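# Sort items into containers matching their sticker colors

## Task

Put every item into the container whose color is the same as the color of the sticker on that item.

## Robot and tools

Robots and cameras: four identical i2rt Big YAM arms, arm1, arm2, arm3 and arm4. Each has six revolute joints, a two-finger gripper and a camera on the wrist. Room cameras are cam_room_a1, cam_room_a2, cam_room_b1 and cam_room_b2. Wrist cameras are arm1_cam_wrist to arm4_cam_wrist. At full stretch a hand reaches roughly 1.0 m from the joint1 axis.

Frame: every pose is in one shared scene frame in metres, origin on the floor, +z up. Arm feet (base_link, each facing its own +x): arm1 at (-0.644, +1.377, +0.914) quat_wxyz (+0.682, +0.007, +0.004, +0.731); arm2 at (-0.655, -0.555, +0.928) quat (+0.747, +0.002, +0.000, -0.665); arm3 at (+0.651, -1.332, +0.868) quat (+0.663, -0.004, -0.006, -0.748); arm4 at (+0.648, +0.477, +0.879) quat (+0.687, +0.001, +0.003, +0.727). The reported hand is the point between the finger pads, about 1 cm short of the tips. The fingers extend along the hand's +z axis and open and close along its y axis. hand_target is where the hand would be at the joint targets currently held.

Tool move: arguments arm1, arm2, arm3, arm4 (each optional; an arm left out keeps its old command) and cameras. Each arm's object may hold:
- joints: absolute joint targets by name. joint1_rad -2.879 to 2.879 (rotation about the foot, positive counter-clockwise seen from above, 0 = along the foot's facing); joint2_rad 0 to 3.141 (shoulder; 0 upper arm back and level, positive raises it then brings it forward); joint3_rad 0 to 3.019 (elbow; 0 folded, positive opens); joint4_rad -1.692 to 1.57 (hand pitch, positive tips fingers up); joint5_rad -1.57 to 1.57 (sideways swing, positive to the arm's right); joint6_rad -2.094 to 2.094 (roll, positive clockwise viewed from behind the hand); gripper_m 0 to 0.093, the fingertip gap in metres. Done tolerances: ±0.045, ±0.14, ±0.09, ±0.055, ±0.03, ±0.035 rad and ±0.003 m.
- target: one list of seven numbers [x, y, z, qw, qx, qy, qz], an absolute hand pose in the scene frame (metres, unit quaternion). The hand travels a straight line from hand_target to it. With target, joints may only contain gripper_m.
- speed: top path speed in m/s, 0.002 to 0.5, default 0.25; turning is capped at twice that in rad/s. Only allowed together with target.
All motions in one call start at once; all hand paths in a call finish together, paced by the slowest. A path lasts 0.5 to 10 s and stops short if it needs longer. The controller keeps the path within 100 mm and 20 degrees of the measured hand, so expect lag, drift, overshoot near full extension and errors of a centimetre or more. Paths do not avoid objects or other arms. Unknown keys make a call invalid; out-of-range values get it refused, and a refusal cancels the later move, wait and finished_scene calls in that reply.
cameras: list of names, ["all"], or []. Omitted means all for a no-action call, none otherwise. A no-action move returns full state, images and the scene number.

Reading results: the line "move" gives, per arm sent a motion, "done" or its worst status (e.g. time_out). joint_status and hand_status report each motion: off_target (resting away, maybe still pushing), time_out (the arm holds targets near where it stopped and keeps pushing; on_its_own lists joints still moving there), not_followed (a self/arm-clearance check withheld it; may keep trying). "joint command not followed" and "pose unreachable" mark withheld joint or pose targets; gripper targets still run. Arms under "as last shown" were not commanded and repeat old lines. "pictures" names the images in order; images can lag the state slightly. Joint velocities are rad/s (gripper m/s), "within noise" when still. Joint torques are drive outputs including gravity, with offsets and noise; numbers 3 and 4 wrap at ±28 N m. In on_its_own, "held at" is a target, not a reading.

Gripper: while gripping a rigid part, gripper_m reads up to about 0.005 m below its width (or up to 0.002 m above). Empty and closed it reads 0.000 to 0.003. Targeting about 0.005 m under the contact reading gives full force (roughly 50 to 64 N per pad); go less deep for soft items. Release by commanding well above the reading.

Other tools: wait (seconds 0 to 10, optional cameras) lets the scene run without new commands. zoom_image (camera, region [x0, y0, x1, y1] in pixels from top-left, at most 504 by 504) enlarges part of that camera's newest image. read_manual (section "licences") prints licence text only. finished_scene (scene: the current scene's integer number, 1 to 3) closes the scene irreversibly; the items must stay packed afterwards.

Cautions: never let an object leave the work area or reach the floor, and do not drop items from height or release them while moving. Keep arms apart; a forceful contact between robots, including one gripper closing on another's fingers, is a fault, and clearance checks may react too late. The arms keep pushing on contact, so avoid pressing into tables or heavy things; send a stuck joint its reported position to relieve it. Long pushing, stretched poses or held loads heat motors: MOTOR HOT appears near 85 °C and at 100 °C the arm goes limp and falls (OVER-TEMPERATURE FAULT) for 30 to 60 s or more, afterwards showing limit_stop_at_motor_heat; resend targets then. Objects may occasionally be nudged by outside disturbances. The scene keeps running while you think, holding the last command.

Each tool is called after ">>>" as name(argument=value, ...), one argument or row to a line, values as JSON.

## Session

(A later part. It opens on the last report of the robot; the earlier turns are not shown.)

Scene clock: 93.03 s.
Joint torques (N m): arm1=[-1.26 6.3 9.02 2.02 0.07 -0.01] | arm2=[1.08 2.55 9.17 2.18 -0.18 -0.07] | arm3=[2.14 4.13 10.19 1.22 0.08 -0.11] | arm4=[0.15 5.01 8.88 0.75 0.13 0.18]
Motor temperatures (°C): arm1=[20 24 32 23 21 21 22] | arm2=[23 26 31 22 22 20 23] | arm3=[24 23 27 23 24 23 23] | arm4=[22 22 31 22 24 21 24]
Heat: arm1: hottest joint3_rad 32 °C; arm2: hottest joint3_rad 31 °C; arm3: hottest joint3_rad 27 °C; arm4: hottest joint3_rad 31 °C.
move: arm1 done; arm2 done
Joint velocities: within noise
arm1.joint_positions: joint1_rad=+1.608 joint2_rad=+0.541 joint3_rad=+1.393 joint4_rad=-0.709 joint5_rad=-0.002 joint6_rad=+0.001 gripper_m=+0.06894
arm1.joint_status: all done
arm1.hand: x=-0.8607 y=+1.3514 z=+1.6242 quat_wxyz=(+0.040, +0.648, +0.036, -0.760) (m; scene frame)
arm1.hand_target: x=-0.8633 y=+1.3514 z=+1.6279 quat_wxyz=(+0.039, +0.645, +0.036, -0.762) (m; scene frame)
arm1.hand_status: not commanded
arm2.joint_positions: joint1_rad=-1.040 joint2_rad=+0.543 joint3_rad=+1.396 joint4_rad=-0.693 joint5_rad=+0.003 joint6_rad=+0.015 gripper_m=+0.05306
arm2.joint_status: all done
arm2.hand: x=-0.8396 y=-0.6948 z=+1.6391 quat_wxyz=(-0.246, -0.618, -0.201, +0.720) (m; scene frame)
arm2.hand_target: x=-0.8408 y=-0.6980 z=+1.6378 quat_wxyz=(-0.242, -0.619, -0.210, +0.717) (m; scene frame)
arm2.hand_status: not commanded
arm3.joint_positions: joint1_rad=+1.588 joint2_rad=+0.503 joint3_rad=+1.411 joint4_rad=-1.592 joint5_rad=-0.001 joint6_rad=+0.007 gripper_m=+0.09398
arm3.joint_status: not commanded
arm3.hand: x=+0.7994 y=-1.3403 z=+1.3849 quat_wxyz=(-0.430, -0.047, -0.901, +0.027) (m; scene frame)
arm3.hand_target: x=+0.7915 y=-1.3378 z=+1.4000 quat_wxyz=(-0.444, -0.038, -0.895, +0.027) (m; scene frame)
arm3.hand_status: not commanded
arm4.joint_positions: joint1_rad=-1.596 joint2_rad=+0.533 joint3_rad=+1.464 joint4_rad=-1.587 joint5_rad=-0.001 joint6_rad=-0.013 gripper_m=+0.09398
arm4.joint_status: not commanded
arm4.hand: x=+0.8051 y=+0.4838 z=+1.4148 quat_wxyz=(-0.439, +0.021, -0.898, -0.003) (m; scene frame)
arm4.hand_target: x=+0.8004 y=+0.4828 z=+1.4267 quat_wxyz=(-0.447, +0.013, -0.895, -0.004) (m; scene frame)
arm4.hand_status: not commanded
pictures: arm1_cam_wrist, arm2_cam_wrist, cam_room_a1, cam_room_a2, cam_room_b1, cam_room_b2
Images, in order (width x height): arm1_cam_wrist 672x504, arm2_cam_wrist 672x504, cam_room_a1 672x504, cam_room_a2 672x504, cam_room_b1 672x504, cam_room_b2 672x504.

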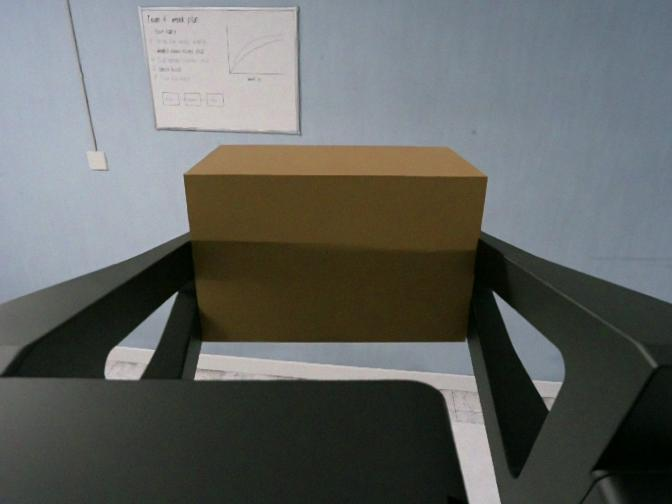

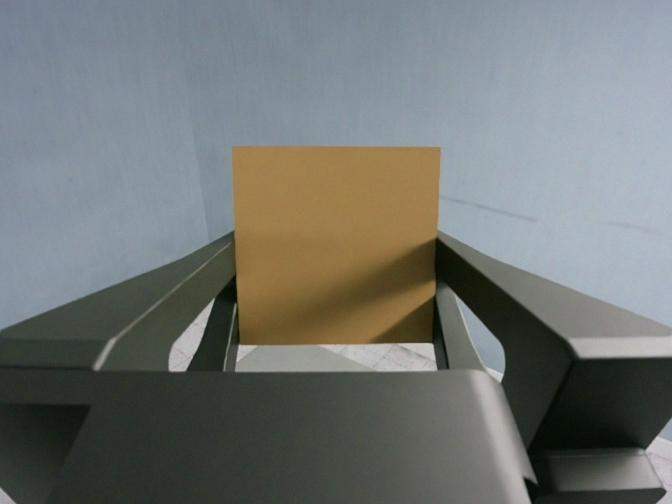

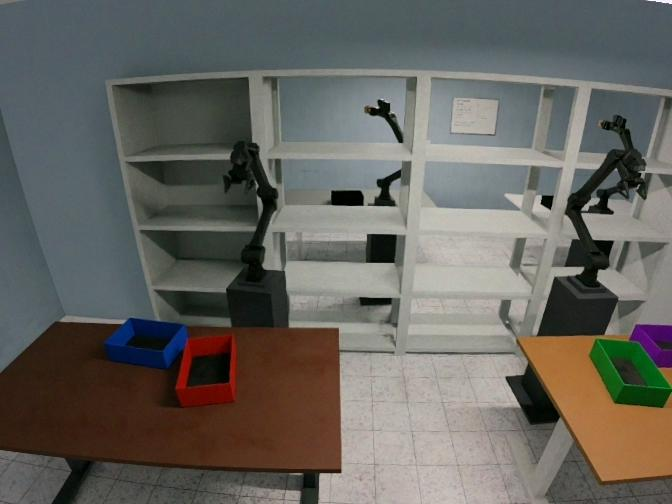

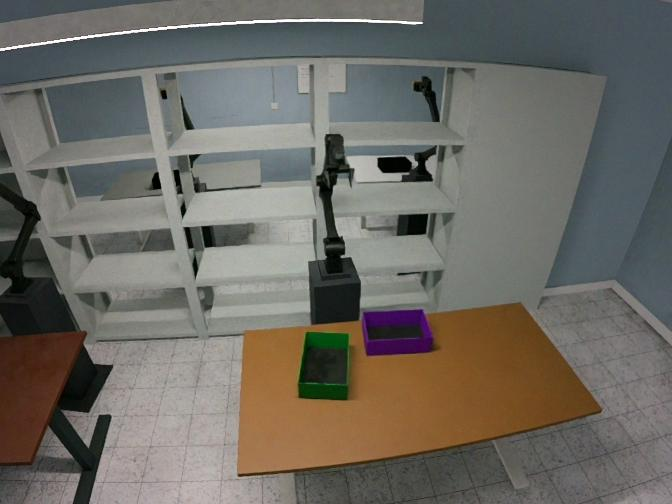

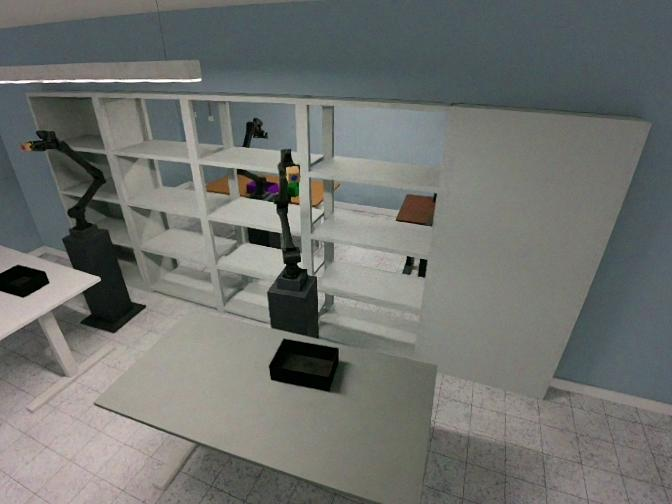

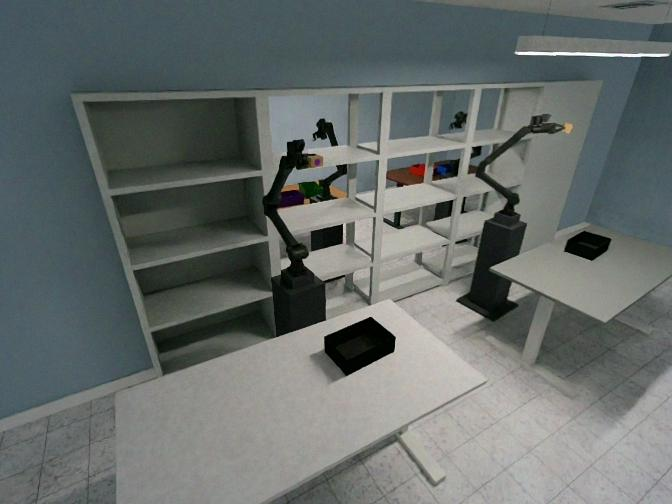

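>>> move(
  arm1={"joints":{"joint4_rad":-1.6}},
  arm2={"joints":{"joint4_rad":-1.6}},
)

>>> move(
  arm1={"joints":{"joint1_rad":-2.25}},
  arm2={"joints":{"joint1_rad":0.92}},
  arm3={"joints":{"joint1_rad":-1.99}},
  arm4={"joints":{"joint1_rad":0.93}},
)

>>> move(
  arm1={"target":[-0.36,1.18,1.2,0.365,0.276,0.8815,-0.1145],"speed":0.3},
  arm2={"target":[-0.36,-0.73,1.2,0.3696,0.242,0.892,-0.1003],"speed":0.3},
)

Scene clock: 101.03 s.
Joint torques (N m): arm1=[-2.02 6.24 8.87 1.22 0.07 0] | arm2=[1.2 2.78 8.94 1.77 -0.17 -0.09] | arm3=[2.08 4.25 10.14 1.21 0.08 -0.12] | arm4=[0.5 4.72 8.77 0.81 0.15 0.16]
Motor temperatures (°C): arm1=[20 24 32 23 21 21 22] | arm2=[23 26 31 22 22 20 24] | arm3=[24 23 27 23 24 23 23] | arm4=[22 22 31 22 24 21 24]
Heat: arm1: hottest joint3_rad 32 °C; arm2: hottest joint3_rad 31 °C; arm3: hottest joint3_rad 27 °C; arm4: hottest joint3_rad 31 °C.
move: arm1 done; arm2 done
Joint velocities: within noise
arm1.joint_positions: joint1_rad=+1.608 joint2_rad=+0.542 joint3_rad=+1.393 joint4_rad=-1.593 joint5_rad=-0.002 joint6_rad=+0.001 gripper_m=+0.06894
arm1.joint_status: all done
arm1.hand: x=-0.8022 y=+1.3584 z=+1.4202 quat_wxyz=(+0.021, +0.911, +0.049, -0.409) (m; scene frame)
arm1.hand_target: x=-0.8031 y=+1.3587 z=+1.4208 quat_wxyz=(+0.019, +0.913, +0.049, -0.405) (m; scene frame)
arm1.hand_status: not commanded
arm2.joint_positions: joint1_rad=-1.040 joint2_rad=+0.544 joint3_rad=+1.396 joint4_rad=-1.589 joint5_rad=+0.003 joint6_rad=+0.015 gripper_m=+0.05306
arm2.joint_status: all done
arm2.hand: x=-0.7908 y=-0.6575 z=+1.4332 quat_wxyz=(-0.129, -0.870, -0.284, +0.383) (m; scene frame)
arm2.hand_target: x=-0.7897 y=-0.6586 z=+1.4320 quat_wxyz=(-0.127, -0.869, -0.294, +0.377) (m; scene frame)
arm2.hand_status: not commanded
arm3, arm4: as last shown
pictures: none

Scene clock: 103.63 s.
Joint torques (N m): arm1=[-2.08 6.01 8.85 1.11 -0.04 0.01] | arm2=[1.14 2.9 8.9 1.8 -0.06 -0.08] | arm3=[0.32 3.9 10.29 1.2 0.02 -0.11] | arm4=[1.14 4.78 8.79 0.73 0.08 0.16]
Motor temperatures (°C): arm1=[20 24 32 23 21 21 22] | arm2=[23 26 31 22 22 20 24] | arm3=[24 23 27 23 24 23 23] | arm4=[22 22 32 22 24 21 24]
Heat: arm1: hottest joint3_rad 32 °C; arm2: hottest joint3_rad 31 °C; arm3: hottest joint3_rad 27 °C; arm4: hottest joint3_rad 32 °C.
move: arm1 done; arm2 done; arm3 done; arm4 done
Joint velocities: within noise
arm1.joint_positions: joint1_rad=-2.242 joint2_rad=+0.542 joint3_rad=+1.393 joint4_rad=-1.593 joint5_rad=+0.001 joint6_rad=+0.001 gripper_m=+0.06897
arm1.joint_status: all done
arm1.hand: x=-0.4984 y=+1.2807 z=+1.4152 quat_wxyz=(-0.377, -0.272, -0.877, +0.121) (m; scene frame)
arm1.hand_target: x=-0.4983 y=+1.2793 z=+1.4158 quat_wxyz=(-0.373, -0.275, -0.878, +0.121) (m; scene frame)
arm1.hand_status: not commanded
arm2.joint_positions: joint1_rad=+0.914 joint2_rad=+0.544 joint3_rad=+1.396 joint4_rad=-1.589 joint5_rad=+0.001 joint6_rad=+0.014 gripper_m=+0.05303
arm2.joint_status: all done
arm2.hand: x=-0.5121 y=-0.6438 z=+1.4338 quat_wxyz=(-0.392, -0.251, -0.879, +0.104) (m; scene frame)
arm2.hand_target: x=-0.5117 y=-0.6428 z=+1.4325 quat_wxyz=(-0.385, -0.243, -0.884, +0.104) (m; scene frame)
arm2.hand_status: not commanded
arm3.joint_positions: joint1_rad=-1.979 joint2_rad=+0.503 joint3_rad=+1.411 joint4_rad=-1.592 joint5_rad=+0.000 joint6_rad=+0.006 gripper_m=+0.09402
arm3.joint_status: all done
arm3.hand: x=+0.5212 y=-1.2484 z=+1.3834 quat_wxyz=(+0.105, -0.872, +0.242, +0.413) (m; scene frame)
arm3.hand_target: x=+0.5290 y=-1.2510 z=+1.3985 quat_wxyz=(+0.113, -0.865, +0.242, +0.426) (m; scene frame)
arm3.hand_status: not commanded
arm4.joint_positions: joint1_rad=+0.926 joint2_rad=+0.533 joint3_rad=+1.464 joint4_rad=-1.587 joint5_rad=+0.000 joint6_rad=-0.012 gripper_m=+0.09402
arm4.joint_status: all done
arm4.hand: x=+0.5219 y=+0.5655 z=+1.4159 quat_wxyz=(-0.128, +0.860, -0.256, -0.423) (m; scene frame)
arm4.hand_target: x=+0.5257 y=+0.5623 z=+1.4277 quat_wxyz=(-0.127, +0.855, -0.258, -0.431) (m; scene frame)
arm4.hand_status: not commanded
pictures: none

Scene clock: 105.27 s.
Joint torques (N m): arm1=[-3.02 -0.91 13.09 2.28 -0.02 -0.01] | arm2=[1.38 -4.37 11.88 3.14 0.11 -0.08] | arm3=[0.56 3.84 10.28 1.21 0.01 -0.12] | arm4=[0.97 5.25 8.88 0.99 0.09 0.15]
Motor temperatures (°C): arm1=[20 24 32 23 21 21 22] | arm2=[23 26 31 22 22 20 24] | arm3=[24 23 27 23 24 23 23] | arm4=[22 22 32 22 24 21 24]
Heat: arm1: hottest joint3_rad 32 °C; arm2: hottest joint3_rad 31 °C; arm3: hottest joint3_rad 27 °C; arm4: hottest joint3_rad 32 °C.
move: arm1 off_target; arm2 off_target
Joint velocities: within noise
arm1.joint_positions: joint1_rad=-2.246 joint2_rad=+0.731 joint3_rad=+0.792 joint4_rad=-0.876 joint5_rad=-0.010 joint6_rad=+0.001 gripper_m=+0.06897
arm1.joint_status: not commanded
arm1.hand: x=-0.3620 y=+1.1858 z=+1.1860 quat_wxyz=(-0.347, -0.276, -0.890, +0.106) (m; scene frame)
arm1.hand_target: x=-0.3602 y=+1.1803 z=+1.2001 quat_wxyz=(-0.365, -0.276, -0.882, +0.115) (m; scene frame)
arm1.hand_status: off_target (0.015 m and 2.5 deg from the pose sent, 0.275 m and 1.7 deg at the start)
arm2.joint_positions: joint1_rad=+0.916 joint2_rad=+0.739 joint3_rad=+0.767 joint4_rad=-0.844 joint5_rad=+0.001 joint6_rad=+0.013 gripper_m=+0.05303
arm2.joint_status: not commanded
arm2.hand: x=-0.3643 y=-0.7305 z=+1.1944 quat_wxyz=(-0.357, -0.254, -0.894, +0.094) (m; scene frame)
arm2.hand_target: x=-0.3602 y=-0.7300 z=+1.2000 quat_wxyz=(-0.369, -0.242, -0.892, +0.100) (m; scene frame)
arm2.hand_status: off_target (0.007 m and 2.1 deg from the pose sent, 0.292 m and 3.1 deg at the start)
arm3, arm4: as last shown
pictures: none

>>> move(
  arm1={"target":[-0.16,1.04,1.13,0.1326,0.296,0.9445,-0.0416],"speed":0.25},
  arm2={"target":[-0.14,-0.858,1.14,0.2335,0.254,0.936,-0.0634],"speed":0.25},
)

>>> move(
  arm1={"target":[-0.02,0.945,1.10,0.1326,0.296,0.9445,-0.0416],"speed":0.2},
  arm2={"target":[0.015,-0.948,1.11,0.2335,0.254,0.936,-0.0634],"speed":0.2},
  cameras=["arm1_cam_wrist","arm2_cam_wrist","cam_room_b1","cam_room_b2"],
)

Scene clock: 112.23 s.
Joint torques (N m): arm1=[-2.37 -14.1 16.46 0.46 0.09 -0.01] | arm2=[1.49 -16.26 16.53 1.14 0.14 -0.06] | arm3=[0.56 3.78 10.3 1.18 0.02 -0.11] | arm4=[1.14 5.01 8.88 0.72 0.08 0.15]
Motor temperatures (°C): arm1=[20 24 32 23 21 21 22] | arm2=[23 25 32 22 22 20 24] | arm3=[24 23 27 23 24 23 23] | arm4=[22 22 32 22 24 21 24]
Heat: arm1: hottest joint3_rad 32 °C; arm2: hottest joint3_rad 32 °C; arm3: hottest joint3_rad 27 °C; arm4: hottest joint3_rad 32 °C.
move: arm1 off_target; arm2 off_target
Joint velocities: within noise
arm1.joint_positions: joint1_rad=-2.246 joint2_rad=+1.694 joint3_rad=+1.525 joint4_rad=-1.170 joint5_rad=-0.009 joint6_rad=+0.001 gripper_m=+0.06897
arm1.joint_status: not commanded
arm1.hand: x=-0.1725 y=+1.0535 z=+1.0978 quat_wxyz=(-0.103, -0.296, -0.949, +0.031) (m; scene frame)
arm1.hand_target: x=-0.1615 y=+1.0412 z=+1.1301 quat_wxyz=(-0.133, -0.296, -0.945, +0.042) (m; scene frame)
arm1.hand_status: off_target (0.037 m and 3.6 deg from the pose sent, 0.255 m and 26.5 deg at the start)
arm2.joint_positions: joint1_rad=+0.917 joint2_rad=+1.603 joint3_rad=+1.347 joint4_rad=-0.870 joint5_rad=+0.001 joint6_rad=+0.013 gripper_m=+0.05303
arm2.joint_status: not commanded
arm2.hand: x=-0.1589 y=-0.8518 z=+1.1142 quat_wxyz=(-0.213, -0.265, -0.939, +0.056) (m; scene frame)
arm2.hand_target: x=-0.1414 y=-0.8571 z=+1.1401 quat_wxyz=(-0.234, -0.254, -0.936, +0.064) (m; scene frame)
arm2.hand_status: off_target (0.033 m and 2.8 deg from the pose sent, 0.264 m and 15.4 deg at the start)
arm3, arm4: as last shown
pictures: none

Scene clock: 114.07 s.
Joint torques (N m): arm1=[-1.44 -19.31 17.03 0.44 0.08 0.01] | arm2=[1.61 -22.42 17.14 1.18 0.14 -0.05] | arm3=[0.44 3.84 10.3 1.22 0.01 -0.11] | arm4=[0.97 4.89 8.87 0.76 0.08 0.15]
Motor temperatures (°C): arm1=[20 24 33 23 21 21 22] | arm2=[23 25 32 22 22 20 24] | arm3=[24 23 27 23 24 23 23] | arm4=[22 22 32 22 24 21 24]
Heat: arm1: hottest joint3_rad 33 °C; arm2: hottest joint3_rad 32 °C; arm3: hottest joint3_rad 27 °C; arm4: hottest joint3_rad 32 °C.
move: arm1 off_target; arm2 off_target
Joint velocities: within noise
arm1.joint_positions: joint1_rad=-2.246 joint2_rad=+2.203 joint3_rad=+2.252 joint4_rad=-1.374 joint5_rad=-0.008 joint6_rad=+0.001 gripper_m=+0.06897
arm1.joint_status: not commanded
arm1.hand: x=-0.0306 y=+0.9547 z=+1.0779 quat_wxyz=(-0.111, -0.296, -0.948, +0.034) (m; scene frame)
arm1.hand_target: x=-0.0212 y=+0.9460 z=+1.1000 quat_wxyz=(-0.133, -0.296, -0.945, +0.042) (m; scene frame)
arm1.hand_status: off_target (0.026 m and 2.7 deg from the pose sent, 0.187 m and 3.6 deg at the start)
arm2.joint_positions: joint1_rad=+0.917 joint2_rad=+2.091 joint3_rad=+2.003 joint4_rad=-1.021 joint5_rad=+0.001 joint6_rad=+0.013 gripper_m=+0.05303
arm2.joint_status: not commanded
arm2.hand: x=-0.0025 y=-0.9447 z=+1.0980 quat_wxyz=(-0.222, -0.265, -0.937, +0.058) (m; scene frame)
arm2.hand_target: x=+0.0139 y=-0.9472 z=+1.1099 quat_wxyz=(-0.234, -0.254, -0.936, +0.064) (m; scene frame)
arm2.hand_status: off_target (0.021 m and 1.9 deg from the pose sent, 0.199 m and 2.8 deg at the start)
arm3, arm4: as last shown
pictures: arm1_cam_wrist, arm2_cam_wrist, cam_room_b1, cam_room_b2
Images, in order (width x height): arm1_cam_wrist 672x504, arm2_cam_wrist 672x504, cam_room_b1 672x504, cam_room_b2 672x504.

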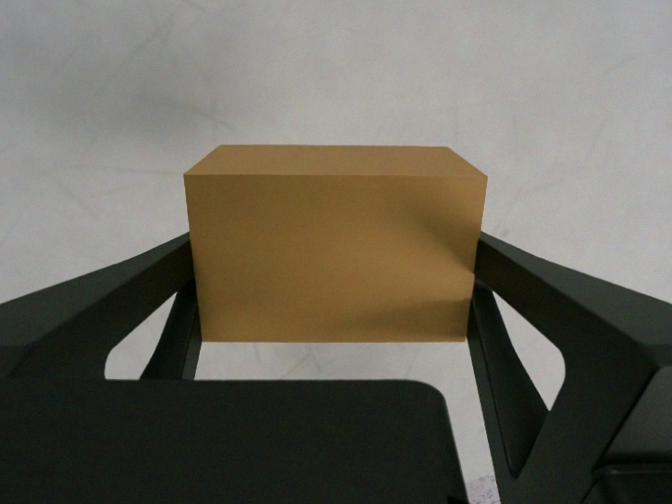

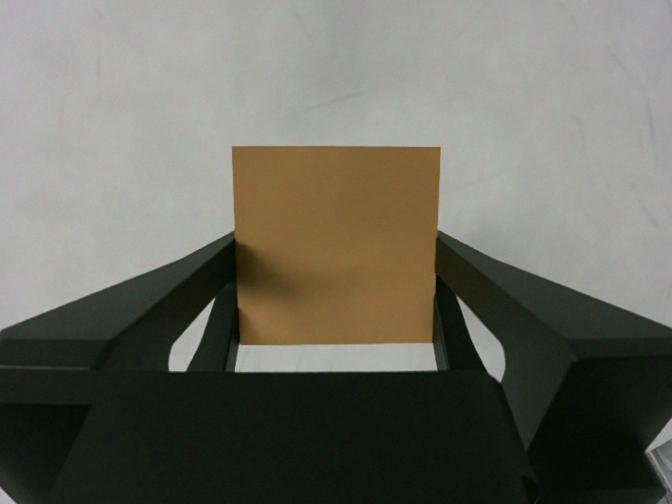

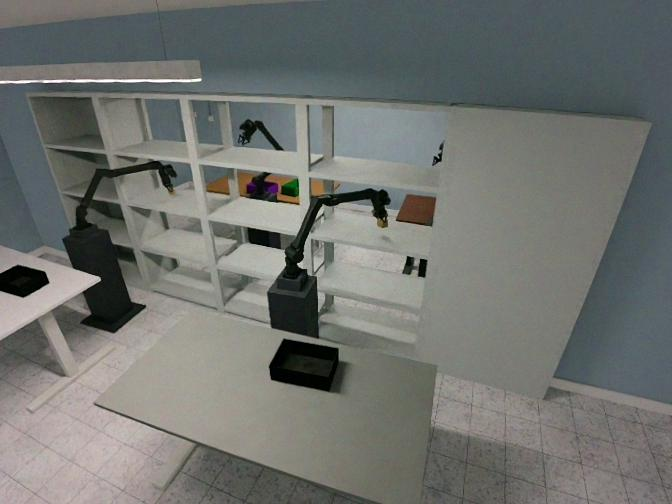

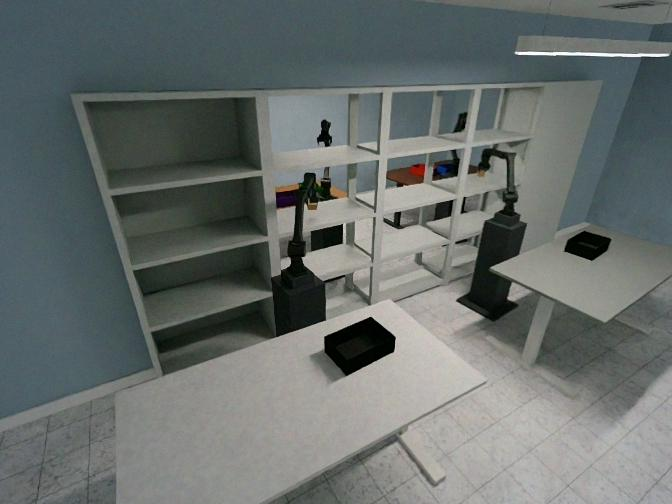

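>>> move(
  arm1={"target":[-0.02,0.945,1.045,0.1326,0.296,0.9445,-0.0416],"speed":0.1},
  arm2={"target":[0.013,-0.946,1.045,0.2335,0.254,0.936,-0.0634],"speed":0.1},
)

>>> move(
  arm1={"target":[-0.02,0.945,1.025,0.1326,0.296,0.9445,-0.0416],"speed":0.05},
  arm2={"target":[0.012,-0.946,1.025,0.2335,0.254,0.936,-0.0634],"speed":0.05},
)

>>> move(
  arm1={"target":[-0.02,0.945,1.013,0.1326,0.296,0.9445,-0.0416],"speed":0.05},
  arm2={"target":[0.012,-0.946,1.013,0.2335,0.254,0.936,-0.0634],"speed":0.05},
  cameras=["arm1_cam_wrist","arm2_cam_wrist"],
)

Scene clock: 121.87 s.
Joint torques (N m): arm1=[-2.02 -19.02 11.4 1.4 0.08 0.04] | arm2=[1.44 -22.59 10.93 2.54 0.14 -0.06] | arm3=[0.44 4.01 10.3 1.21 0.01 -0.12] | arm4=[1.08 4.89 8.79 0.84 0.1 0.19]
Motor temperatures (°C): arm1=[20 24 34 23 21 21 22] | arm2=[23 25 34 22 22 20 24] | arm3=[24 23 28 23 24 23 23] | arm4=[22 22 32 22 24 21 24]
Heat: arm1: hottest joint3_rad 34 °C; arm2: hottest joint3_rad 34 °C; arm3: hottest joint3_rad 28 °C; arm4: hottest joint3_rad 32 °C.
move: arm1 done; arm2 off_target
Joint velocities: within noise
arm1.joint_positions: joint1_rad=-2.246 joint2_rad=+2.205 joint3_rad=+2.174 joint4_rad=-1.258 joint5_rad=-0.008 joint6_rad=+0.001 gripper_m=+0.06897
arm1.joint_status: not commanded
arm1.hand: x=-0.0233 y=+0.9494 z=+1.0485 quat_wxyz=(-0.128, -0.295, -0.946, +0.039) (m; scene frame)
arm1.hand_target: x=-0.0201 y=+0.9452 z=+1.0450 quat_wxyz=(-0.133, -0.296, -0.945, +0.041) (m; scene frame)
arm1.hand_status: done (0.007 m and 0.7 deg from the pose sent, 0.036 m and 2.7 deg at the start)
arm2.joint_positions: joint1_rad=+0.917 joint2_rad=+2.111 joint3_rad=+1.940 joint4_rad=-0.899 joint5_rad=+0.001 joint6_rad=+0.013 gripper_m=+0.05303
arm2.joint_status: not commanded
arm2.hand: x=+0.0067 y=-0.9500 z=+1.0663 quat_wxyz=(-0.240, -0.263, -0.932, +0.063) (m; scene frame)
arm2.hand_target: x=+0.0124 y=-0.9456 z=+1.0452 quat_wxyz=(-0.234, -0.254, -0.936, +0.063) (m; scene frame)
arm2.hand_status: off_target (0.023 m and 1.4 deg from the pose sent, 0.055 m and 1.9 deg at the start)
arm3, arm4: as last shown
pictures: none

Scene clock: 122.83 s.
Joint torques (N m): arm1=[-1.85 -19.25 11.26 1.36 0.05 0.05] | arm2=[1.55 -21.77 10.47 2.59 0.13 -0.06] | arm3=[0.67 3.9 10.28 1.24 0.02 -0.11] | arm4=[0.85 4.95 8.87 0.85 0.1 0.13]
Motor temperatures (°C): arm1=[20 25 34 23 21 21 22] | arm2=[23 25 34 22 22 20 24] | arm3=[24 23 28 23 24 23 23] | arm4=[22 22 32 22 24 21 24]
Heat: arm1: hottest joint3_rad 34 °C; arm2: hottest joint3_rad 34 °C; arm3: hottest joint3_rad 28 °C; arm4: hottest joint3_rad 32 °C.
move: arm1 done; arm2 off_target
Joint velocities: within noise
arm1.joint_positions: joint1_rad=-2.246 joint2_rad=+2.206 joint3_rad=+2.133 joint4_rad=-1.209 joint5_rad=-0.008 joint6_rad=+0.001 gripper_m=+0.06897
arm1.joint_status: not commanded
arm1.hand: x=-0.0227 y=+0.9488 z=+1.0328 quat_wxyz=(-0.131, -0.295, -0.946, +0.040) (m; scene frame)
arm1.hand_target: x=-0.0200 y=+0.9452 z=+1.0252 quat_wxyz=(-0.133, -0.296, -0.945, +0.042) (m; scene frame)
arm1.hand_status: done (0.009 m and 0.3 deg from the pose sent, 0.024 m and 0.6 deg at the start)
arm2.joint_positions: joint1_rad=+0.917 joint2_rad=+2.114 joint3_rad=+1.908 joint4_rad=-0.852 joint5_rad=+0.001 joint6_rad=+0.013 gripper_m=+0.05303
arm2.joint_status: not commanded
arm2.hand: x=+0.0074 y=-0.9504 z=+1.0534 quat_wxyz=(-0.245, -0.263, -0.931, +0.064) (m; scene frame)
arm2.hand_target: x=+0.0110 y=-0.9454 z=+1.0253 quat_wxyz=(-0.233, -0.254, -0.936, +0.063) (m; scene frame)
arm2.hand_status: off_target (0.029 m and 1.8 deg from the pose sent, 0.042 m and 1.4 deg at the start)
arm3, arm4: as last shown
pictures: none

Scene clock: 123.80 s.
Joint torques (N m): arm1=[-2.02 -19.31 11.08 1.37 0.07 0.03] | arm2=[1.49 -21.54 9.95 2.61 0.11 -0.06] | arm3=[0.62 4.01 10.29 1.18 0.01 -0.11] | arm4=[1.14 4.72 8.77 0.8 0.11 0.13]
Motor temperatures (°C): arm1=[20 25 34 23 21 21 22] | arm2=[23 25 34 22 22 20 24] | arm3=[24 23 28 23 24 23 23] | arm4=[22 22 32 22 24 21 24]
Heat: arm1: hottest joint3_rad 34 °C; arm2: hottest joint3_rad 34 °C; arm3: hottest joint3_rad 28 °C; arm4: hottest joint3_rad 32 °C.
move: arm1 off_target; arm2 off_target
Joint velocities: within noise
arm1.joint_positions: joint1_rad=-2.246 joint2_rad=+2.207 joint3_rad=+2.111 joint4_rad=-1.181 joint5_rad=-0.008 joint6_rad=+0.001 gripper_m=+0.06897
arm1.joint_status: not commanded
arm1.hand: x=-0.0223 y=+0.9484 z=+1.0238 quat_wxyz=(-0.133, -0.295, -0.945, +0.041) (m; scene frame)
arm1.hand_target: x=-0.0201 y=+0.9452 z=+1.0130 quat_wxyz=(-0.133, -0.296, -0.945, +0.042) (m; scene frame)
arm1.hand_status: off_target (0.012 m and 0.2 deg from the pose sent, 0.020 m and 0.3 deg at the start)
arm2.joint_positions: joint1_rad=+0.917 joint2_rad=+2.116 joint3_rad=+1.896 joint4_rad=-0.826 joint5_rad=+0.001 joint6_rad=+0.013 gripper_m=+0.05303
arm2.joint_status: not commanded
arm2.hand: x=+0.0090 y=-0.9513 z=+1.0486 quat_wxyz=(-0.250, -0.263, -0.929, +0.066) (m; scene frame)
arm2.hand_target: x=+0.0106 y=-0.9452 z=+1.0135 quat_wxyz=(-0.233, -0.254, -0.936, +0.063) (m; scene frame)
arm2.hand_status: off_target (0.036 m and 2.3 deg from the pose sent, 0.041 m and 1.8 deg at the start)
arm3, arm4: as last shown
pictures: arm1_cam_wrist, arm2_cam_wrist
Images, in order (width x height): arm1_cam_wrist 672x504, arm2_cam_wrist 672x504.

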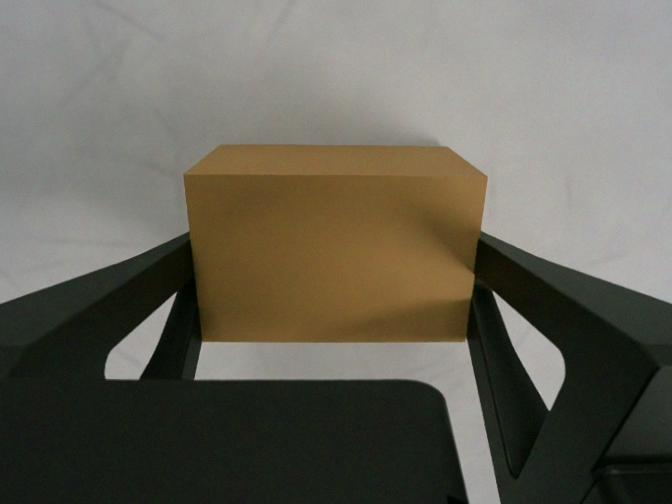

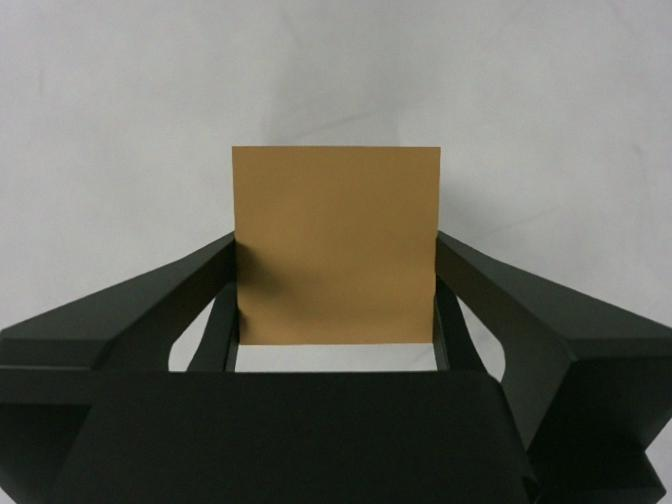

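>>> move(
  arm1={"target":[-0.02,0.945,1.003,0.1326,0.296,0.9445,-0.0416],"speed":0.04},
  arm2={"target":[0.012,-0.946,1.010,0.2335,0.254,0.936,-0.0634],"speed":0.04},
)

>>> move(
  arm1={"target":[-0.02,0.945,0.995,0.1326,0.296,0.9445,-0.0416],"speed":0.04},
  arm2={"target":[0.010,-0.945,1.024,0.2335,0.254,0.936,-0.0634],"speed":0.05},
)

Scene clock: 128.80 s.
Joint torques (N m): arm1=[-1.79 -19.37 9.68 1.55 0.06 0.04] | arm2=[1.38 -21.36 9.77 2.61 0.11 -0.07] | arm3=[0.56 3.9 10.29 1.2 0.01 -0.11] | arm4=[0.79 5.07 8.9 0.83 0.09 0.16]
Motor temperatures (°C): arm1=[20 25 34 23 21 21 22] | arm2=[23 26 33 22 22 20 24] | arm3=[24 23 28 23 24 23 23] | arm4=[22 22 32 22 24 21 24]
Heat: arm1: hottest joint3_rad 34 °C; arm2: hottest joint3_rad 33 °C; arm3: hottest joint3_rad 28 °C; arm4: hottest joint3_rad 32 °C.
move: arm1 off_target; arm2 off_target
Joint velocities: within noise
arm1.joint_positions: joint1_rad=-2.246 joint2_rad=+2.207 joint3_rad=+2.105 joint4_rad=-1.163 joint5_rad=-0.008 joint6_rad=+0.001 gripper_m=+0.06897
arm1.joint_status: not commanded
arm1.hand: x=-0.0201 y=+0.9468 z=+1.0225 quat_wxyz=(-0.139, -0.295, -0.944, +0.043) (m; scene frame)
arm1.hand_target: x=-0.0204 y=+0.9454 z=+1.0030 quat_wxyz=(-0.132, -0.296, -0.945, +0.042) (m; scene frame)
arm1.hand_status: off_target (0.020 m and 0.7 deg from the pose sent, 0.021 m and 0.2 deg at the start)
arm2.joint_positions: joint1_rad=+0.917 joint2_rad=+2.116 joint3_rad=+1.894 joint4_rad=-0.820 joint5_rad=+0.001 joint6_rad=+0.013 gripper_m=+0.05303
arm2.joint_status: not commanded
arm2.hand: x=+0.0097 y=-0.9517 z=+1.0485 quat_wxyz=(-0.253, -0.263, -0.929, +0.066) (m; scene frame)
arm2.hand_target: x=+0.0105 y=-0.9451 z=+1.0108 quat_wxyz=(-0.233, -0.254, -0.936, +0.063) (m; scene frame)
arm2.hand_status: off_target (0.039 m and 2.5 deg from the pose sent, 0.039 m and 2.3 deg at the start)
arm3, arm4: as last shown
pictures: none

Scene clock: 129.77 s.
Joint torques (N m): arm1=[-1.79 -18.49 8.88 1.58 0.05 0.04] | arm2=[1.44 -22.53 11 1.47 0.11 -0.06] | arm3=[0.56 3.96 10.28 1.2 0.03 -0.11] | arm4=[1.03 4.89 8.9 0.9 0.12 0.15]
Motor temperatures (°C): arm1=[20 25 34 23 21 21 22] | arm2=[23 26 34 22 22 20 24] | arm3=[24 23 28 23 24 23 23] | arm4=[22 22 32 22 24 21 24]
Heat: arm1: hottest joint3_rad 34 °C; arm2: hottest joint3_rad 34 °C; arm3: hottest joint3_rad 28 °C; arm4: hottest joint3_rad 32 °C.
move: arm1 off_target; arm2 off_target
Joint velocities: within noise
arm1.joint_positions: joint1_rad=-2.246 joint2_rad=+2.206 joint3_rad=+2.100 joint4_rad=-1.148 joint5_rad=-0.008 joint6_rad=+0.001 gripper_m=+0.06897
arm1.joint_status: not commanded
arm1.hand: x=-0.0184 y=+0.9456 z=+1.0219 quat_wxyz=(-0.144, -0.295, -0.944, +0.044) (m; scene frame)
arm1.hand_target: x=-0.0206 y=+0.9456 z=+0.9955 quat_wxyz=(-0.133, -0.296, -0.945, +0.042) (m; scene frame)
arm1.hand_status: off_target (0.027 m and 1.3 deg from the pose sent, 0.028 m and 0.7 deg at the start)
arm2.joint_positions: joint1_rad=+0.917 joint2_rad=+2.116 joint3_rad=+1.892 joint4_rad=-0.818 joint5_rad=+0.001 joint6_rad=+0.013 gripper_m=+0.05303
arm2.joint_status: not commanded
arm2.hand: x=+0.0095 y=-0.9517 z=+1.0478 quat_wxyz=(-0.252, -0.262, -0.929, +0.066) (m; scene frame)
arm2.hand_target: x=+0.0095 y=-0.9447 z=+1.0243 quat_wxyz=(-0.234, -0.254, -0.936, +0.063) (m; scene frame)
arm2.hand_status: off_target (0.025 m and 2.5 deg from the pose sent, 0.025 m and 2.5 deg at the start)
arm3.joint_positions: joint1_rad=-1.979 joint2_rad=+0.503 joint3_rad=+1.411 joint4_rad=-1.592 joint5_rad=+0.000 joint6_rad=+0.006 gripper_m=+0.09402
arm3.joint_status: not commanded
arm3.hand: x=+0.5212 y=-1.2484 z=+1.3834 quat_wxyz=(+0.105, -0.872, +0.242, +0.413) (m; scene frame)
arm3.hand_target: x=+0.5290 y=-1.2510 z=+1.3985 quat_wxyz=(+0.113, -0.865, +0.242, +0.426) (m; scene frame)
arm3.hand_status: not commanded
arm4.joint_positions: joint1_rad=+0.926 joint2_rad=+0.533 joint3_rad=+1.464 joint4_rad=-1.587 joint5_rad=+0.000 joint6_rad=-0.012 gripper_m=+0.09402
arm4.joint_status: not commanded
arm4.hand: x=+0.5219 y=+0.5655 z=+1.4159 quat_wxyz=(-0.128, +0.860, -0.256, -0.423) (m; scene frame)
arm4.hand_target: x=+0.5257 y=+0.5623 z=+1.4277 quat_wxyz=(-0.127, +0.855, -0.258, -0.431) (m; scene frame)
arm4.hand_status: not commanded
pictures: none

>>> move(
  arm1={"target":[-0.02,0.945,1.012,0.1326,0.296,0.9445,-0.0416],"speed":0.05},
)

>>> move(
  arm1={"joints":{"gripper_m":0.093}},
  arm2={"joints":{"gripper_m":0.088}},
)

>>> move(
  arm1={"target":[-0.12,1.013,1.14,0.1326,0.296,0.9445,-0.0416],"speed":0.2},
  arm2={"target":[-0.15,-0.853,1.16,0.2335,0.254,0.936,-0.0634],"speed":0.2},
  cameras=["arm1_cam_wrist","arm2_cam_wrist"],
)

>>> move(
  arm1={"target":[-0.38,1.195,1.24,0.365,0.276,0.8815,-0.1145],"speed":0.3},
  arm2={"target":[-0.38,-0.72,1.24,0.3696,0.242,0.892,-0.1003],"speed":0.3},
  arm3={"target":[0.36,-1.161,1.22,-0.1003,0.8917,-0.242,-0.3696],"speed":0.35},
  arm4={"target":[0.36,0.68,1.22,-0.1145,0.8815,-0.276,-0.365],"speed":0.35},
  cameras=["cam_room_a1","cam_room_a2","cam_room_b1","cam_room_b2"],
)

Scene clock: 140.83 s.
Joint torques (N m): arm1=[-1.96 -19.31 11.99 0.28 0.05 0.01] | arm2=[1.61 -22.48 10.96 1.46 0.11 -0.06] | arm3=[0.44 3.96 10.25 1.2 0.01 -0.11] | arm4=[1.2 5.01 8.94 0.8 0.08 0.16]
Motor temperatures (°C): arm1=[20 25 33 23 21 21 22] | arm2=[23 27 34 22 22 20 24] | arm3=[24 23 28 23 24 23 23] | arm4=[22 22 32 22 24 21 24]
Heat: arm1: hottest joint3_rad 33 °C; arm2: hottest joint3_rad 34 °C; arm3: hottest joint3_rad 28 °C; arm4: hottest joint3_rad 32 °C.
move: arm1 done
Joint velocities: within noise
arm1.joint_positions: joint1_rad=-2.246 joint2_rad=+2.206 joint3_rad=+2.100 joint4_rad=-1.149 joint5_rad=-0.008 joint6_rad=+0.001 gripper_m=+0.06897
arm1.joint_status: not commanded
arm1.hand: x=-0.0186 y=+0.9458 z=+1.0218 quat_wxyz=(-0.143, -0.295, -0.944, +0.044) (m; scene frame)
arm1.hand_target: x=-0.0201 y=+0.9452 z=+1.0119 quat_wxyz=(-0.133, -0.296, -0.945, +0.042) (m; scene frame)
arm1.hand_status: done (0.010 m and 1.3 deg from the pose sent, 0.010 m and 1.3 deg at the start)
arm2, arm3, arm4: as last shown
pictures: none

Scene clock: 141.37 s.
Joint torques (N m): arm1=[-2.14 -19.19 12.03 0.59 0.06 0.02] | arm2=[1.44 -22.53 10.99 1.46 0.1 -0.06] | arm3=[0.38 3.84 10.26 1.21 0.02 -0.11] | arm4=[0.91 5.42 8.81 0.8 0.08 0.15]
Motor temperatures (°C): arm1=[20 25 33 23 21 21 22] | arm2=[23 27 34 22 22 20 24] | arm3=[24 23 28 23 24 23 23] | arm4=[22 22 32 22 24 21 24]
Heat: arm1: hottest joint3_rad 33 °C; arm2: hottest joint3_rad 34 °C; arm3: hottest joint3_rad 28 °C; arm4: hottest joint3_rad 32 °C.
move: arm1 done; arm2 done
Joint velocities: within noise
arm1.joint_positions: joint1_rad=-2.246 joint2_rad=+2.212 joint3_rad=+2.100 joint4_rad=-1.154 joint5_rad=-0.008 joint6_rad=+0.001 gripper_m=+0.09297
arm1.joint_status: all done
arm1.hand: x=-0.0196 y=+0.9464 z=+1.0175 quat_wxyz=(-0.139, -0.295, -0.944, +0.043) (m; scene frame)
arm1.hand_target: x=-0.0200 y=+0.9452 z=+1.0120 quat_wxyz=(-0.133, -0.296, -0.945, +0.042) (m; scene frame)
arm1.hand_status: not commanded
arm2.joint_positions: joint1_rad=+0.917 joint2_rad=+2.116 joint3_rad=+1.892 joint4_rad=-0.818 joint5_rad=+0.001 joint6_rad=+0.013 gripper_m=+0.08794
arm2.joint_status: all done
arm2.hand: x=+0.0095 y=-0.9517 z=+1.0478 quat_wxyz=(-0.252, -0.262, -0.929, +0.066) (m; scene frame)
arm2.hand_target: x=+0.0095 y=-0.9447 z=+1.0243 quat_wxyz=(-0.234, -0.254, -0.936, +0.063) (m; scene frame)
arm2.hand_status: not commanded
arm3, arm4: as last shown
pictures: none

Scene clock: 143.20 s.
Joint torques (N m): arm1=[-2.14 -17.38 11.12 0.53 0.05 0.02] | arm2=[1.32 -16.5 10.4 1.22 0.08 -0.07] | arm3=[0.62 3.72 10.26 1.2 0.01 -0.12] | arm4=[1.32 5.13 8.8 0.84 0.09 0.16]
Motor temperatures (°C): arm1=[20 25 33 23 21 21 22] | arm2=[23 27 34 22 22 20 24] | arm3=[24 23 28 23 24 23 23] | arm4=[22 22 32 22 24 21 24]
Heat: arm1: hottest joint3_rad 33 °C; arm2: hottest joint3_rad 34 °C; arm3: hottest joint3_rad 28 °C; arm4: hottest joint3_rad 32 °C.
move: arm1 off_target; arm2 off_target
Joint velocities: within noise
arm1.joint_positions: joint1_rad=-2.246 joint2_rad=+1.836 joint3_rad=+1.798 joint4_rad=-1.246 joint5_rad=-0.008 joint6_rad=+0.001 gripper_m=+0.09297
arm1.joint_status: not commanded
arm1.hand: x=-0.1151 y=+1.0136 z=+1.1303 quat_wxyz=(-0.130, -0.295, -0.946, +0.040) (m; scene frame)
arm1.hand_target: x=-0.1199 y=+1.0131 z=+1.1397 quat_wxyz=(-0.133, -0.296, -0.945, +0.042) (m; scene frame)
arm1.hand_status: off_target (0.011 m and 0.4 deg from the pose sent, 0.172 m and 0.7 deg at the start)
arm2.joint_positions: joint1_rad=+0.917 joint2_rad=+1.575 joint3_rad=+1.438 joint4_rad=-0.916 joint5_rad=+0.001 joint6_rad=+0.013 gripper_m=+0.08794
arm2.joint_status: not commanded
arm2.hand: x=-0.1465 y=-0.8594 z=+1.1694 quat_wxyz=(-0.248, -0.263, -0.930, +0.065) (m; scene frame)
arm2.hand_target: x=-0.1500 y=-0.8530 z=+1.1600 quat_wxyz=(-0.234, -0.254, -0.936, +0.063) (m; scene frame)
arm2.hand_status: off_target (0.012 m and 2.0 deg from the pose sent, 0.219 m and 2.5 deg at the start)
arm3, arm4: as last shown
pictures: arm1_cam_wrist, arm2_cam_wrist
Images, in order (width x height): arm1_cam_wrist 672x504, arm2_cam_wrist 672x504.

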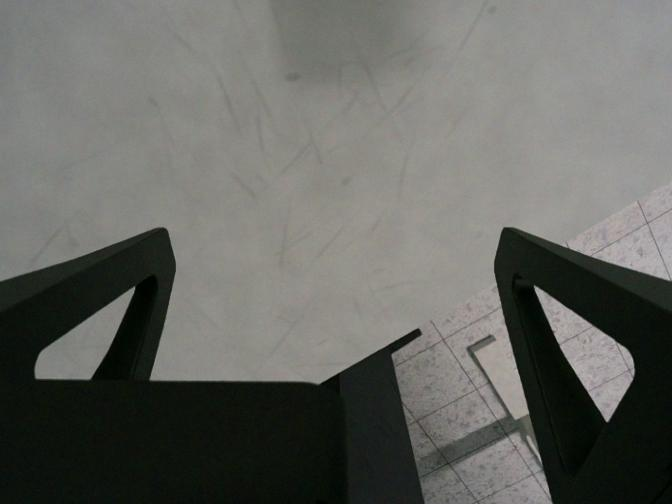

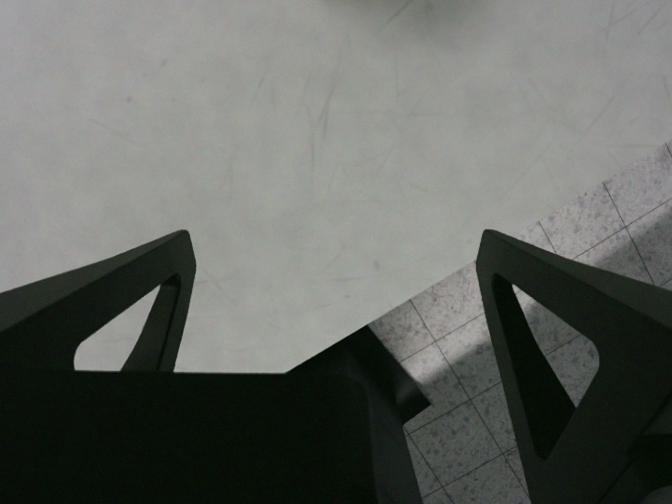

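Scene clock: 145.10 s.
Joint torques (N m): arm1=[-2.49 1.2 11.41 1.29 -0.09 -0.01] | arm2=[0.91 -1.9 10.67 1.69 -0.14 -0.09] | arm3=[2.37 -3.6 9.78 2.13 0.12 -0.03] | arm4=[0.15 -4.37 9.98 1.84 0.22 0.15]
Motor temperatures (°C): arm1=[20 25 33 23 21 21 22] | arm2=[23 27 34 22 22 20 24] | arm3=[24 23 28 23 24 23 23] | arm4=[22 22 32 22 24 21 24]
Heat: arm1: hottest joint3_rad 33 °C; arm2: hottest joint3_rad 34 °C; arm3: hottest joint3_rad 28 °C; arm4: hottest joint3_rad 32 °C.
move: arm1 done; arm2 off_target; arm3 done; arm4 off_target
Joint velocities: within noise
arm1.joint_positions: joint1_rad=-2.246 joint2_rad=+0.659 joint3_rad=+0.893 joint4_rad=-0.989 joint5_rad=-0.010 joint6_rad=+0.001 gripper_m=+0.09297
arm1.joint_status: not commanded
arm1.hand: x=-0.3779 y=+1.1972 z=+1.2443 quat_wxyz=(-0.373, -0.272, -0.880, +0.115) (m; scene frame)
arm1.hand_target: x=-0.3800 y=+1.1951 z=+1.2401 quat_wxyz=(-0.365, -0.276, -0.882, +0.114) (m; scene frame)
arm1.hand_status: done (0.005 m and 1.0 deg from the pose sent, 0.339 m and 29.4 deg at the start)
arm2.joint_positions: joint1_rad=+0.917 joint2_rad=+0.666 joint3_rad=+0.866 joint4_rad=-0.947 joint5_rad=+0.001 joint6_rad=+0.008 gripper_m=+0.08794
arm2.joint_status: not commanded
arm2.hand: x=-0.3789 y=-0.7216 z=+1.2534 quat_wxyz=(-0.387, -0.247, -0.882, +0.103) (m; scene frame)
arm2.hand_target: x=-0.3801 y=-0.7199 z=+1.2402 quat_wxyz=(-0.370, -0.242, -0.892, +0.100) (m; scene frame)
arm2.hand_status: off_target (0.014 m and 2.4 deg from the pose sent, 0.281 m and 15.4 deg at the start)
arm3.joint_positions: joint1_rad=-1.968 joint2_rad=+0.745 joint3_rad=+0.985 joint4_rad=-1.041 joint5_rad=+0.025 joint6_rad=+0.008 gripper_m=+0.09402
arm3.joint_status: not commanded
arm3.hand: x=+0.3636 y=-1.1578 z=+1.2150 quat_wxyz=(+0.100, -0.895, +0.248, +0.358) (m; scene frame)
arm3.hand_target: x=+0.3601 y=-1.1610 z=+1.2199 quat_wxyz=(+0.100, -0.892, +0.242, +0.369) (m; scene frame)
arm3.hand_status: done (0.007 m and 1.5 deg from the pose sent, 0.246 m and 5.4 deg at the start)
arm4.joint_positions: joint1_rad=+0.919 joint2_rad=+0.792 joint3_rad=+0.960 joint4_rad=-0.990 joint5_rad=+0.003 joint6_rad=-0.012 gripper_m=+0.09402
arm4.joint_status: not commanded
arm4.hand: x=+0.3605 y=+0.6754 z=+1.2099 quat_wxyz=(-0.109, +0.891, -0.269, -0.350) (m; scene frame)
arm4.hand_target: x=+0.3602 y=+0.6798 z=+1.2200 quat_wxyz=(-0.114, +0.882, -0.276, -0.365) (m; scene frame)
arm4.hand_status: off_target (0.011 m and 2.3 deg from the pose sent, 0.279 m and 7.7 deg at the start)
pictures: cam_room_a1, cam_room_a2, cam_room_b1, cam_room_b2
Images, in order (width x height): cam_room_a1 672x504, cam_room_a2 672x504, cam_room_b1 672x504, cam_room_b2 672x504.

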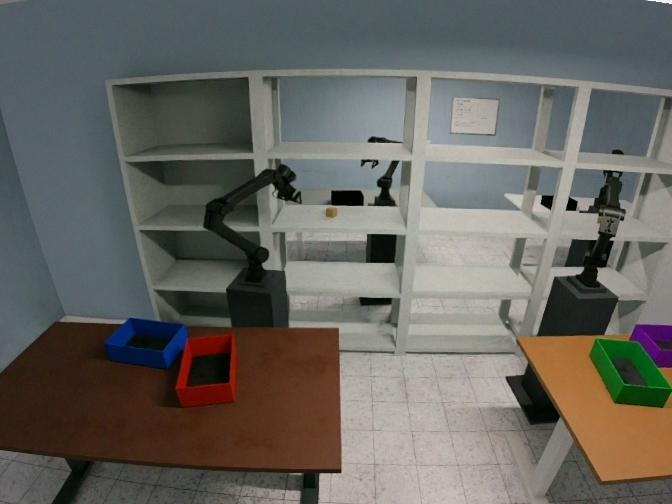

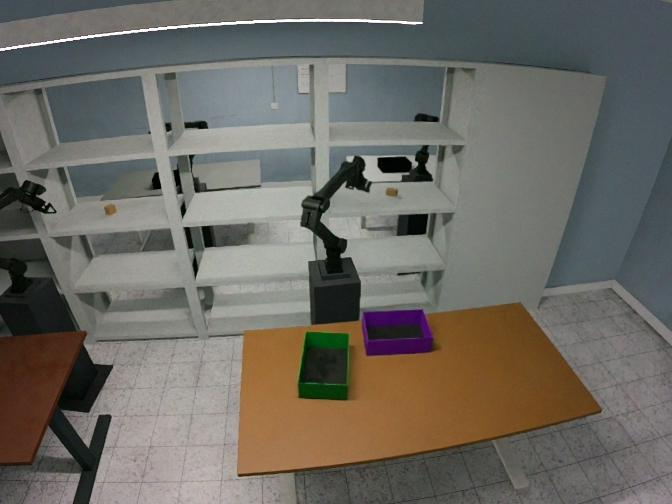

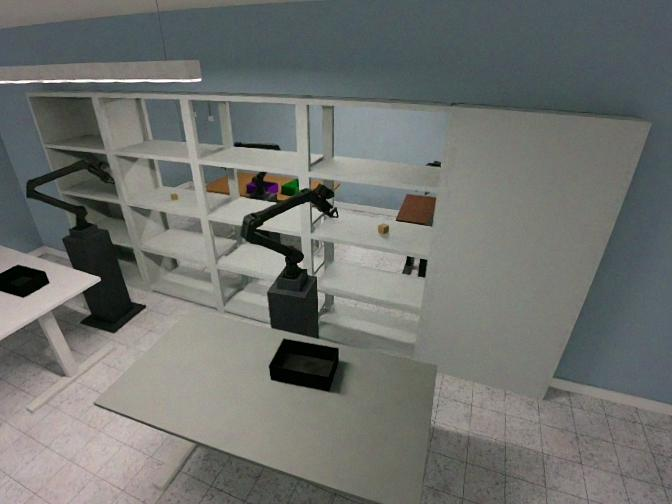

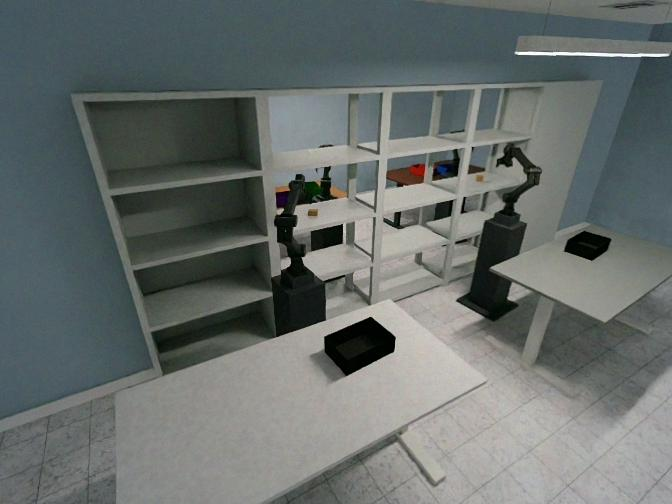

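>>> move(
  arm4={"target":[0.048,0.928,1.125,-0.1145,0.8815,-0.276,-0.365],"speed":0.25},
  arm3={"target":[0.078,-1.013,1.14,-0.1003,0.8917,-0.242,-0.3696],"speed":0.25},
  cameras=["arm3_cam_wrist","arm4_cam_wrist"],
)

Scene clock: 152.47 s.
Joint torques (N m): arm1=[-2.2 1.38 11.49 1.26 -0.06 -0.01] | arm2=[0.85 -1.96 10.65 1.69 -0.14 -0.08] | arm3=[2.55 -16.85 14.32 1.78 0.12 0.02] | arm4=[0.32 -21.42 13.09 0.7 -0.05 -0.09]
Motor temperatures (°C): arm1=[20 25 33 23 21 21 22] | arm2=[23 27 33 22 22 20 24] | arm3=[24 23 28 23 24 23 23] | arm4=[22 22 34 22 24 21 24]
Heat: arm1: hottest joint3_rad 33 °C; arm2: hottest joint3_rad 33 °C; arm3: hottest joint3_rad 28 °C; arm4: hottest joint3_rad 34 °C.
move: arm3 off_target; arm4 off_target
Joint velocities: within noise
arm1, arm2: as last shown
arm3.joint_positions: joint1_rad=-1.958 joint2_rad=+1.586 joint3_rad=+1.386 joint4_rad=-0.641 joint5_rad=+0.031 joint6_rad=+0.011 gripper_m=+0.09402
arm3.joint_status: not commanded
arm3.hand: x=+0.0987 y=-1.0142 z=+1.1100 quat_wxyz=(+0.096, -0.902, +0.247, +0.340) (m; scene frame)
arm3.hand_target: x=+0.0799 y=-1.0141 z=+1.1403 quat_wxyz=(+0.100, -0.891, +0.242, +0.370) (m; scene frame)
arm3.hand_status: off_target (0.036 m and 3.7 deg from the pose sent, 0.329 m and 1.5 deg at the start)
arm4.joint_positions: joint1_rad=+0.874 joint2_rad=+1.850 joint3_rad=+1.667 joint4_rad=-0.636 joint5_rad=-0.020 joint6_rad=-0.019 gripper_m=+0.09402
arm4.joint_status: not commanded
arm4.hand: x=+0.0563 y=+0.9156 z=+1.1057 quat_wxyz=(-0.108, +0.886, -0.281, -0.352) (m; scene frame)
arm4.hand_target: x=+0.0491 y=+0.9273 z=+1.1252 quat_wxyz=(-0.115, +0.881, -0.276, -0.366) (m; scene frame)
arm4.hand_status: off_target (0.024 m and 1.8 deg from the pose sent, 0.411 m and 2.3 deg at the start)
pictures: arm3_cam_wrist, arm4_cam_wrist
Images, in order (width x height): arm3_cam_wrist 672x504, arm4_cam_wrist 672x504.

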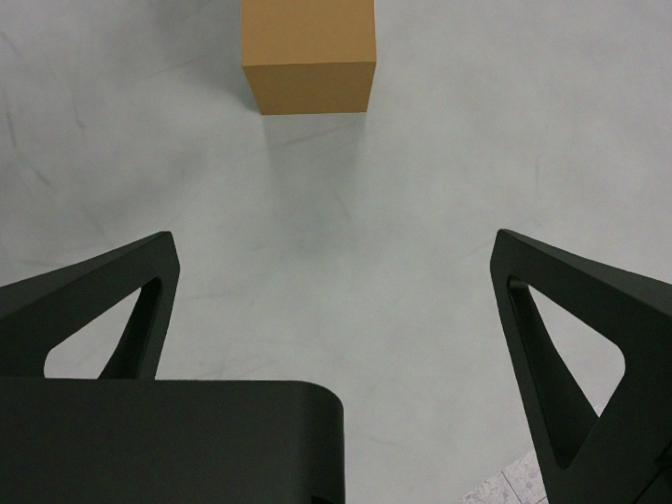

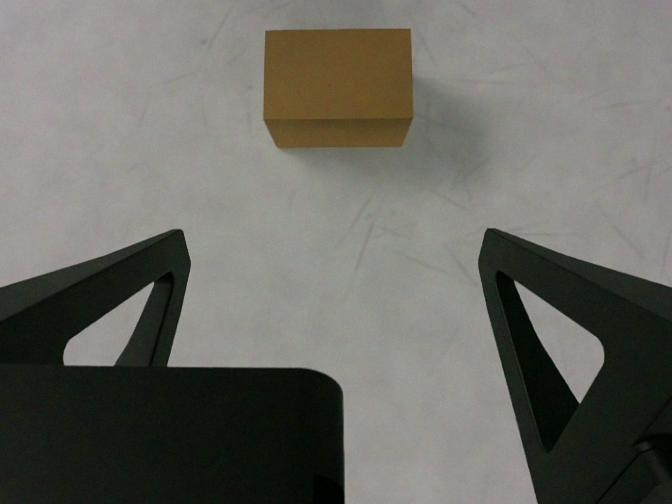

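>>> move(
  arm4={"target":[-0.026,0.968,1.05,-0.1145,0.8815,-0.276,-0.365],"speed":0.15},
  arm3={"target":[0.0,-0.978,1.075,-0.1003,0.8917,-0.242,-0.3696],"speed":0.15},
  cameras=["arm3_cam_wrist","arm4_cam_wrist"],
)

Scene clock: 161.33 s.
Joint torques (N m): arm1=[-2.2 1.08 11.56 1.07 -0.1 0.07] | arm2=[0.85 -1.85 10.69 1.65 -0.14 -0.09] | arm3=[2.55 -20.31 14.19 1.91 0.13 0.02] | arm4=[1.44 -24.12 13.24 1.65 0.22 0.04]
Motor temperatures (°C): arm1=[20 25 33 23 21 21 22] | arm2=[23 26 33 22 22 20 23] | arm3=[24 23 30 23 24 23 23] | arm4=[22 23 36 22 24 21 24]
Heat: arm1: hottest joint3_rad 33 °C; arm2: hottest joint3_rad 33 °C; arm3: hottest joint3_rad 30 °C; arm4: hottest joint3_rad 36 °C.
move: arm3 off_target; arm4 off_target
Joint velocities: within noise
arm1, arm2: as last shown
arm3.joint_positions: joint1_rad=-1.949 joint2_rad=+1.833 joint3_rad=+1.550 joint4_rad=-0.555 joint5_rad=+0.038 joint6_rad=+0.017 gripper_m=+0.09402
arm3.joint_status: not commanded
arm3.hand: x=+0.0237 y=-0.9793 z=+1.0495 quat_wxyz=(+0.096, -0.902, +0.247, +0.341) (m; scene frame)
arm3.hand_target: x=+0.0020 y=-0.9792 z=+1.0755 quat_wxyz=(+0.100, -0.891, +0.242, +0.370) (m; scene frame)
arm3.hand_status: off_target (0.035 m and 3.5 deg from the pose sent, 0.111 m and 3.7 deg at the start)
arm4.joint_positions: joint1_rad=+0.877 joint2_rad=+2.113 joint3_rad=+1.897 joint4_rad=-0.618 joint5_rad=-0.016 joint6_rad=-0.019 gripper_m=+0.09402
arm4.joint_status: not commanded
arm4.hand: x=-0.0076 y=+0.9613 z=+1.0346 quat_wxyz=(-0.107, +0.889, -0.282, -0.345) (m; scene frame)
arm4.hand_target: x=-0.0246 y=+0.9670 z=+1.0502 quat_wxyz=(-0.115, +0.882, -0.276, -0.365) (m; scene frame)
arm4.hand_status: off_target (0.025 m and 2.7 deg from the pose sent, 0.112 m and 1.8 deg at the start)
pictures: arm3_cam_wrist, arm4_cam_wrist
Images, in order (width x height): arm3_cam_wrist 672x504, arm4_cam_wrist 672x504.

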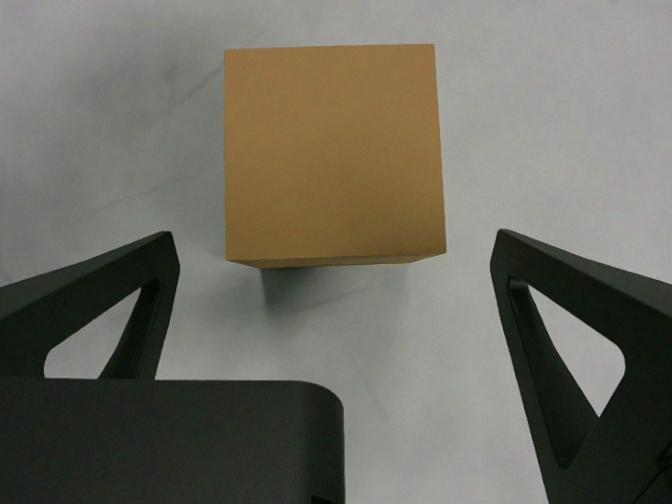

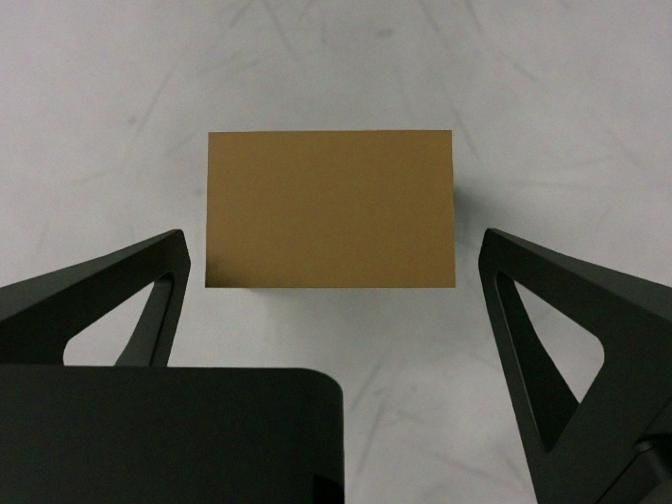

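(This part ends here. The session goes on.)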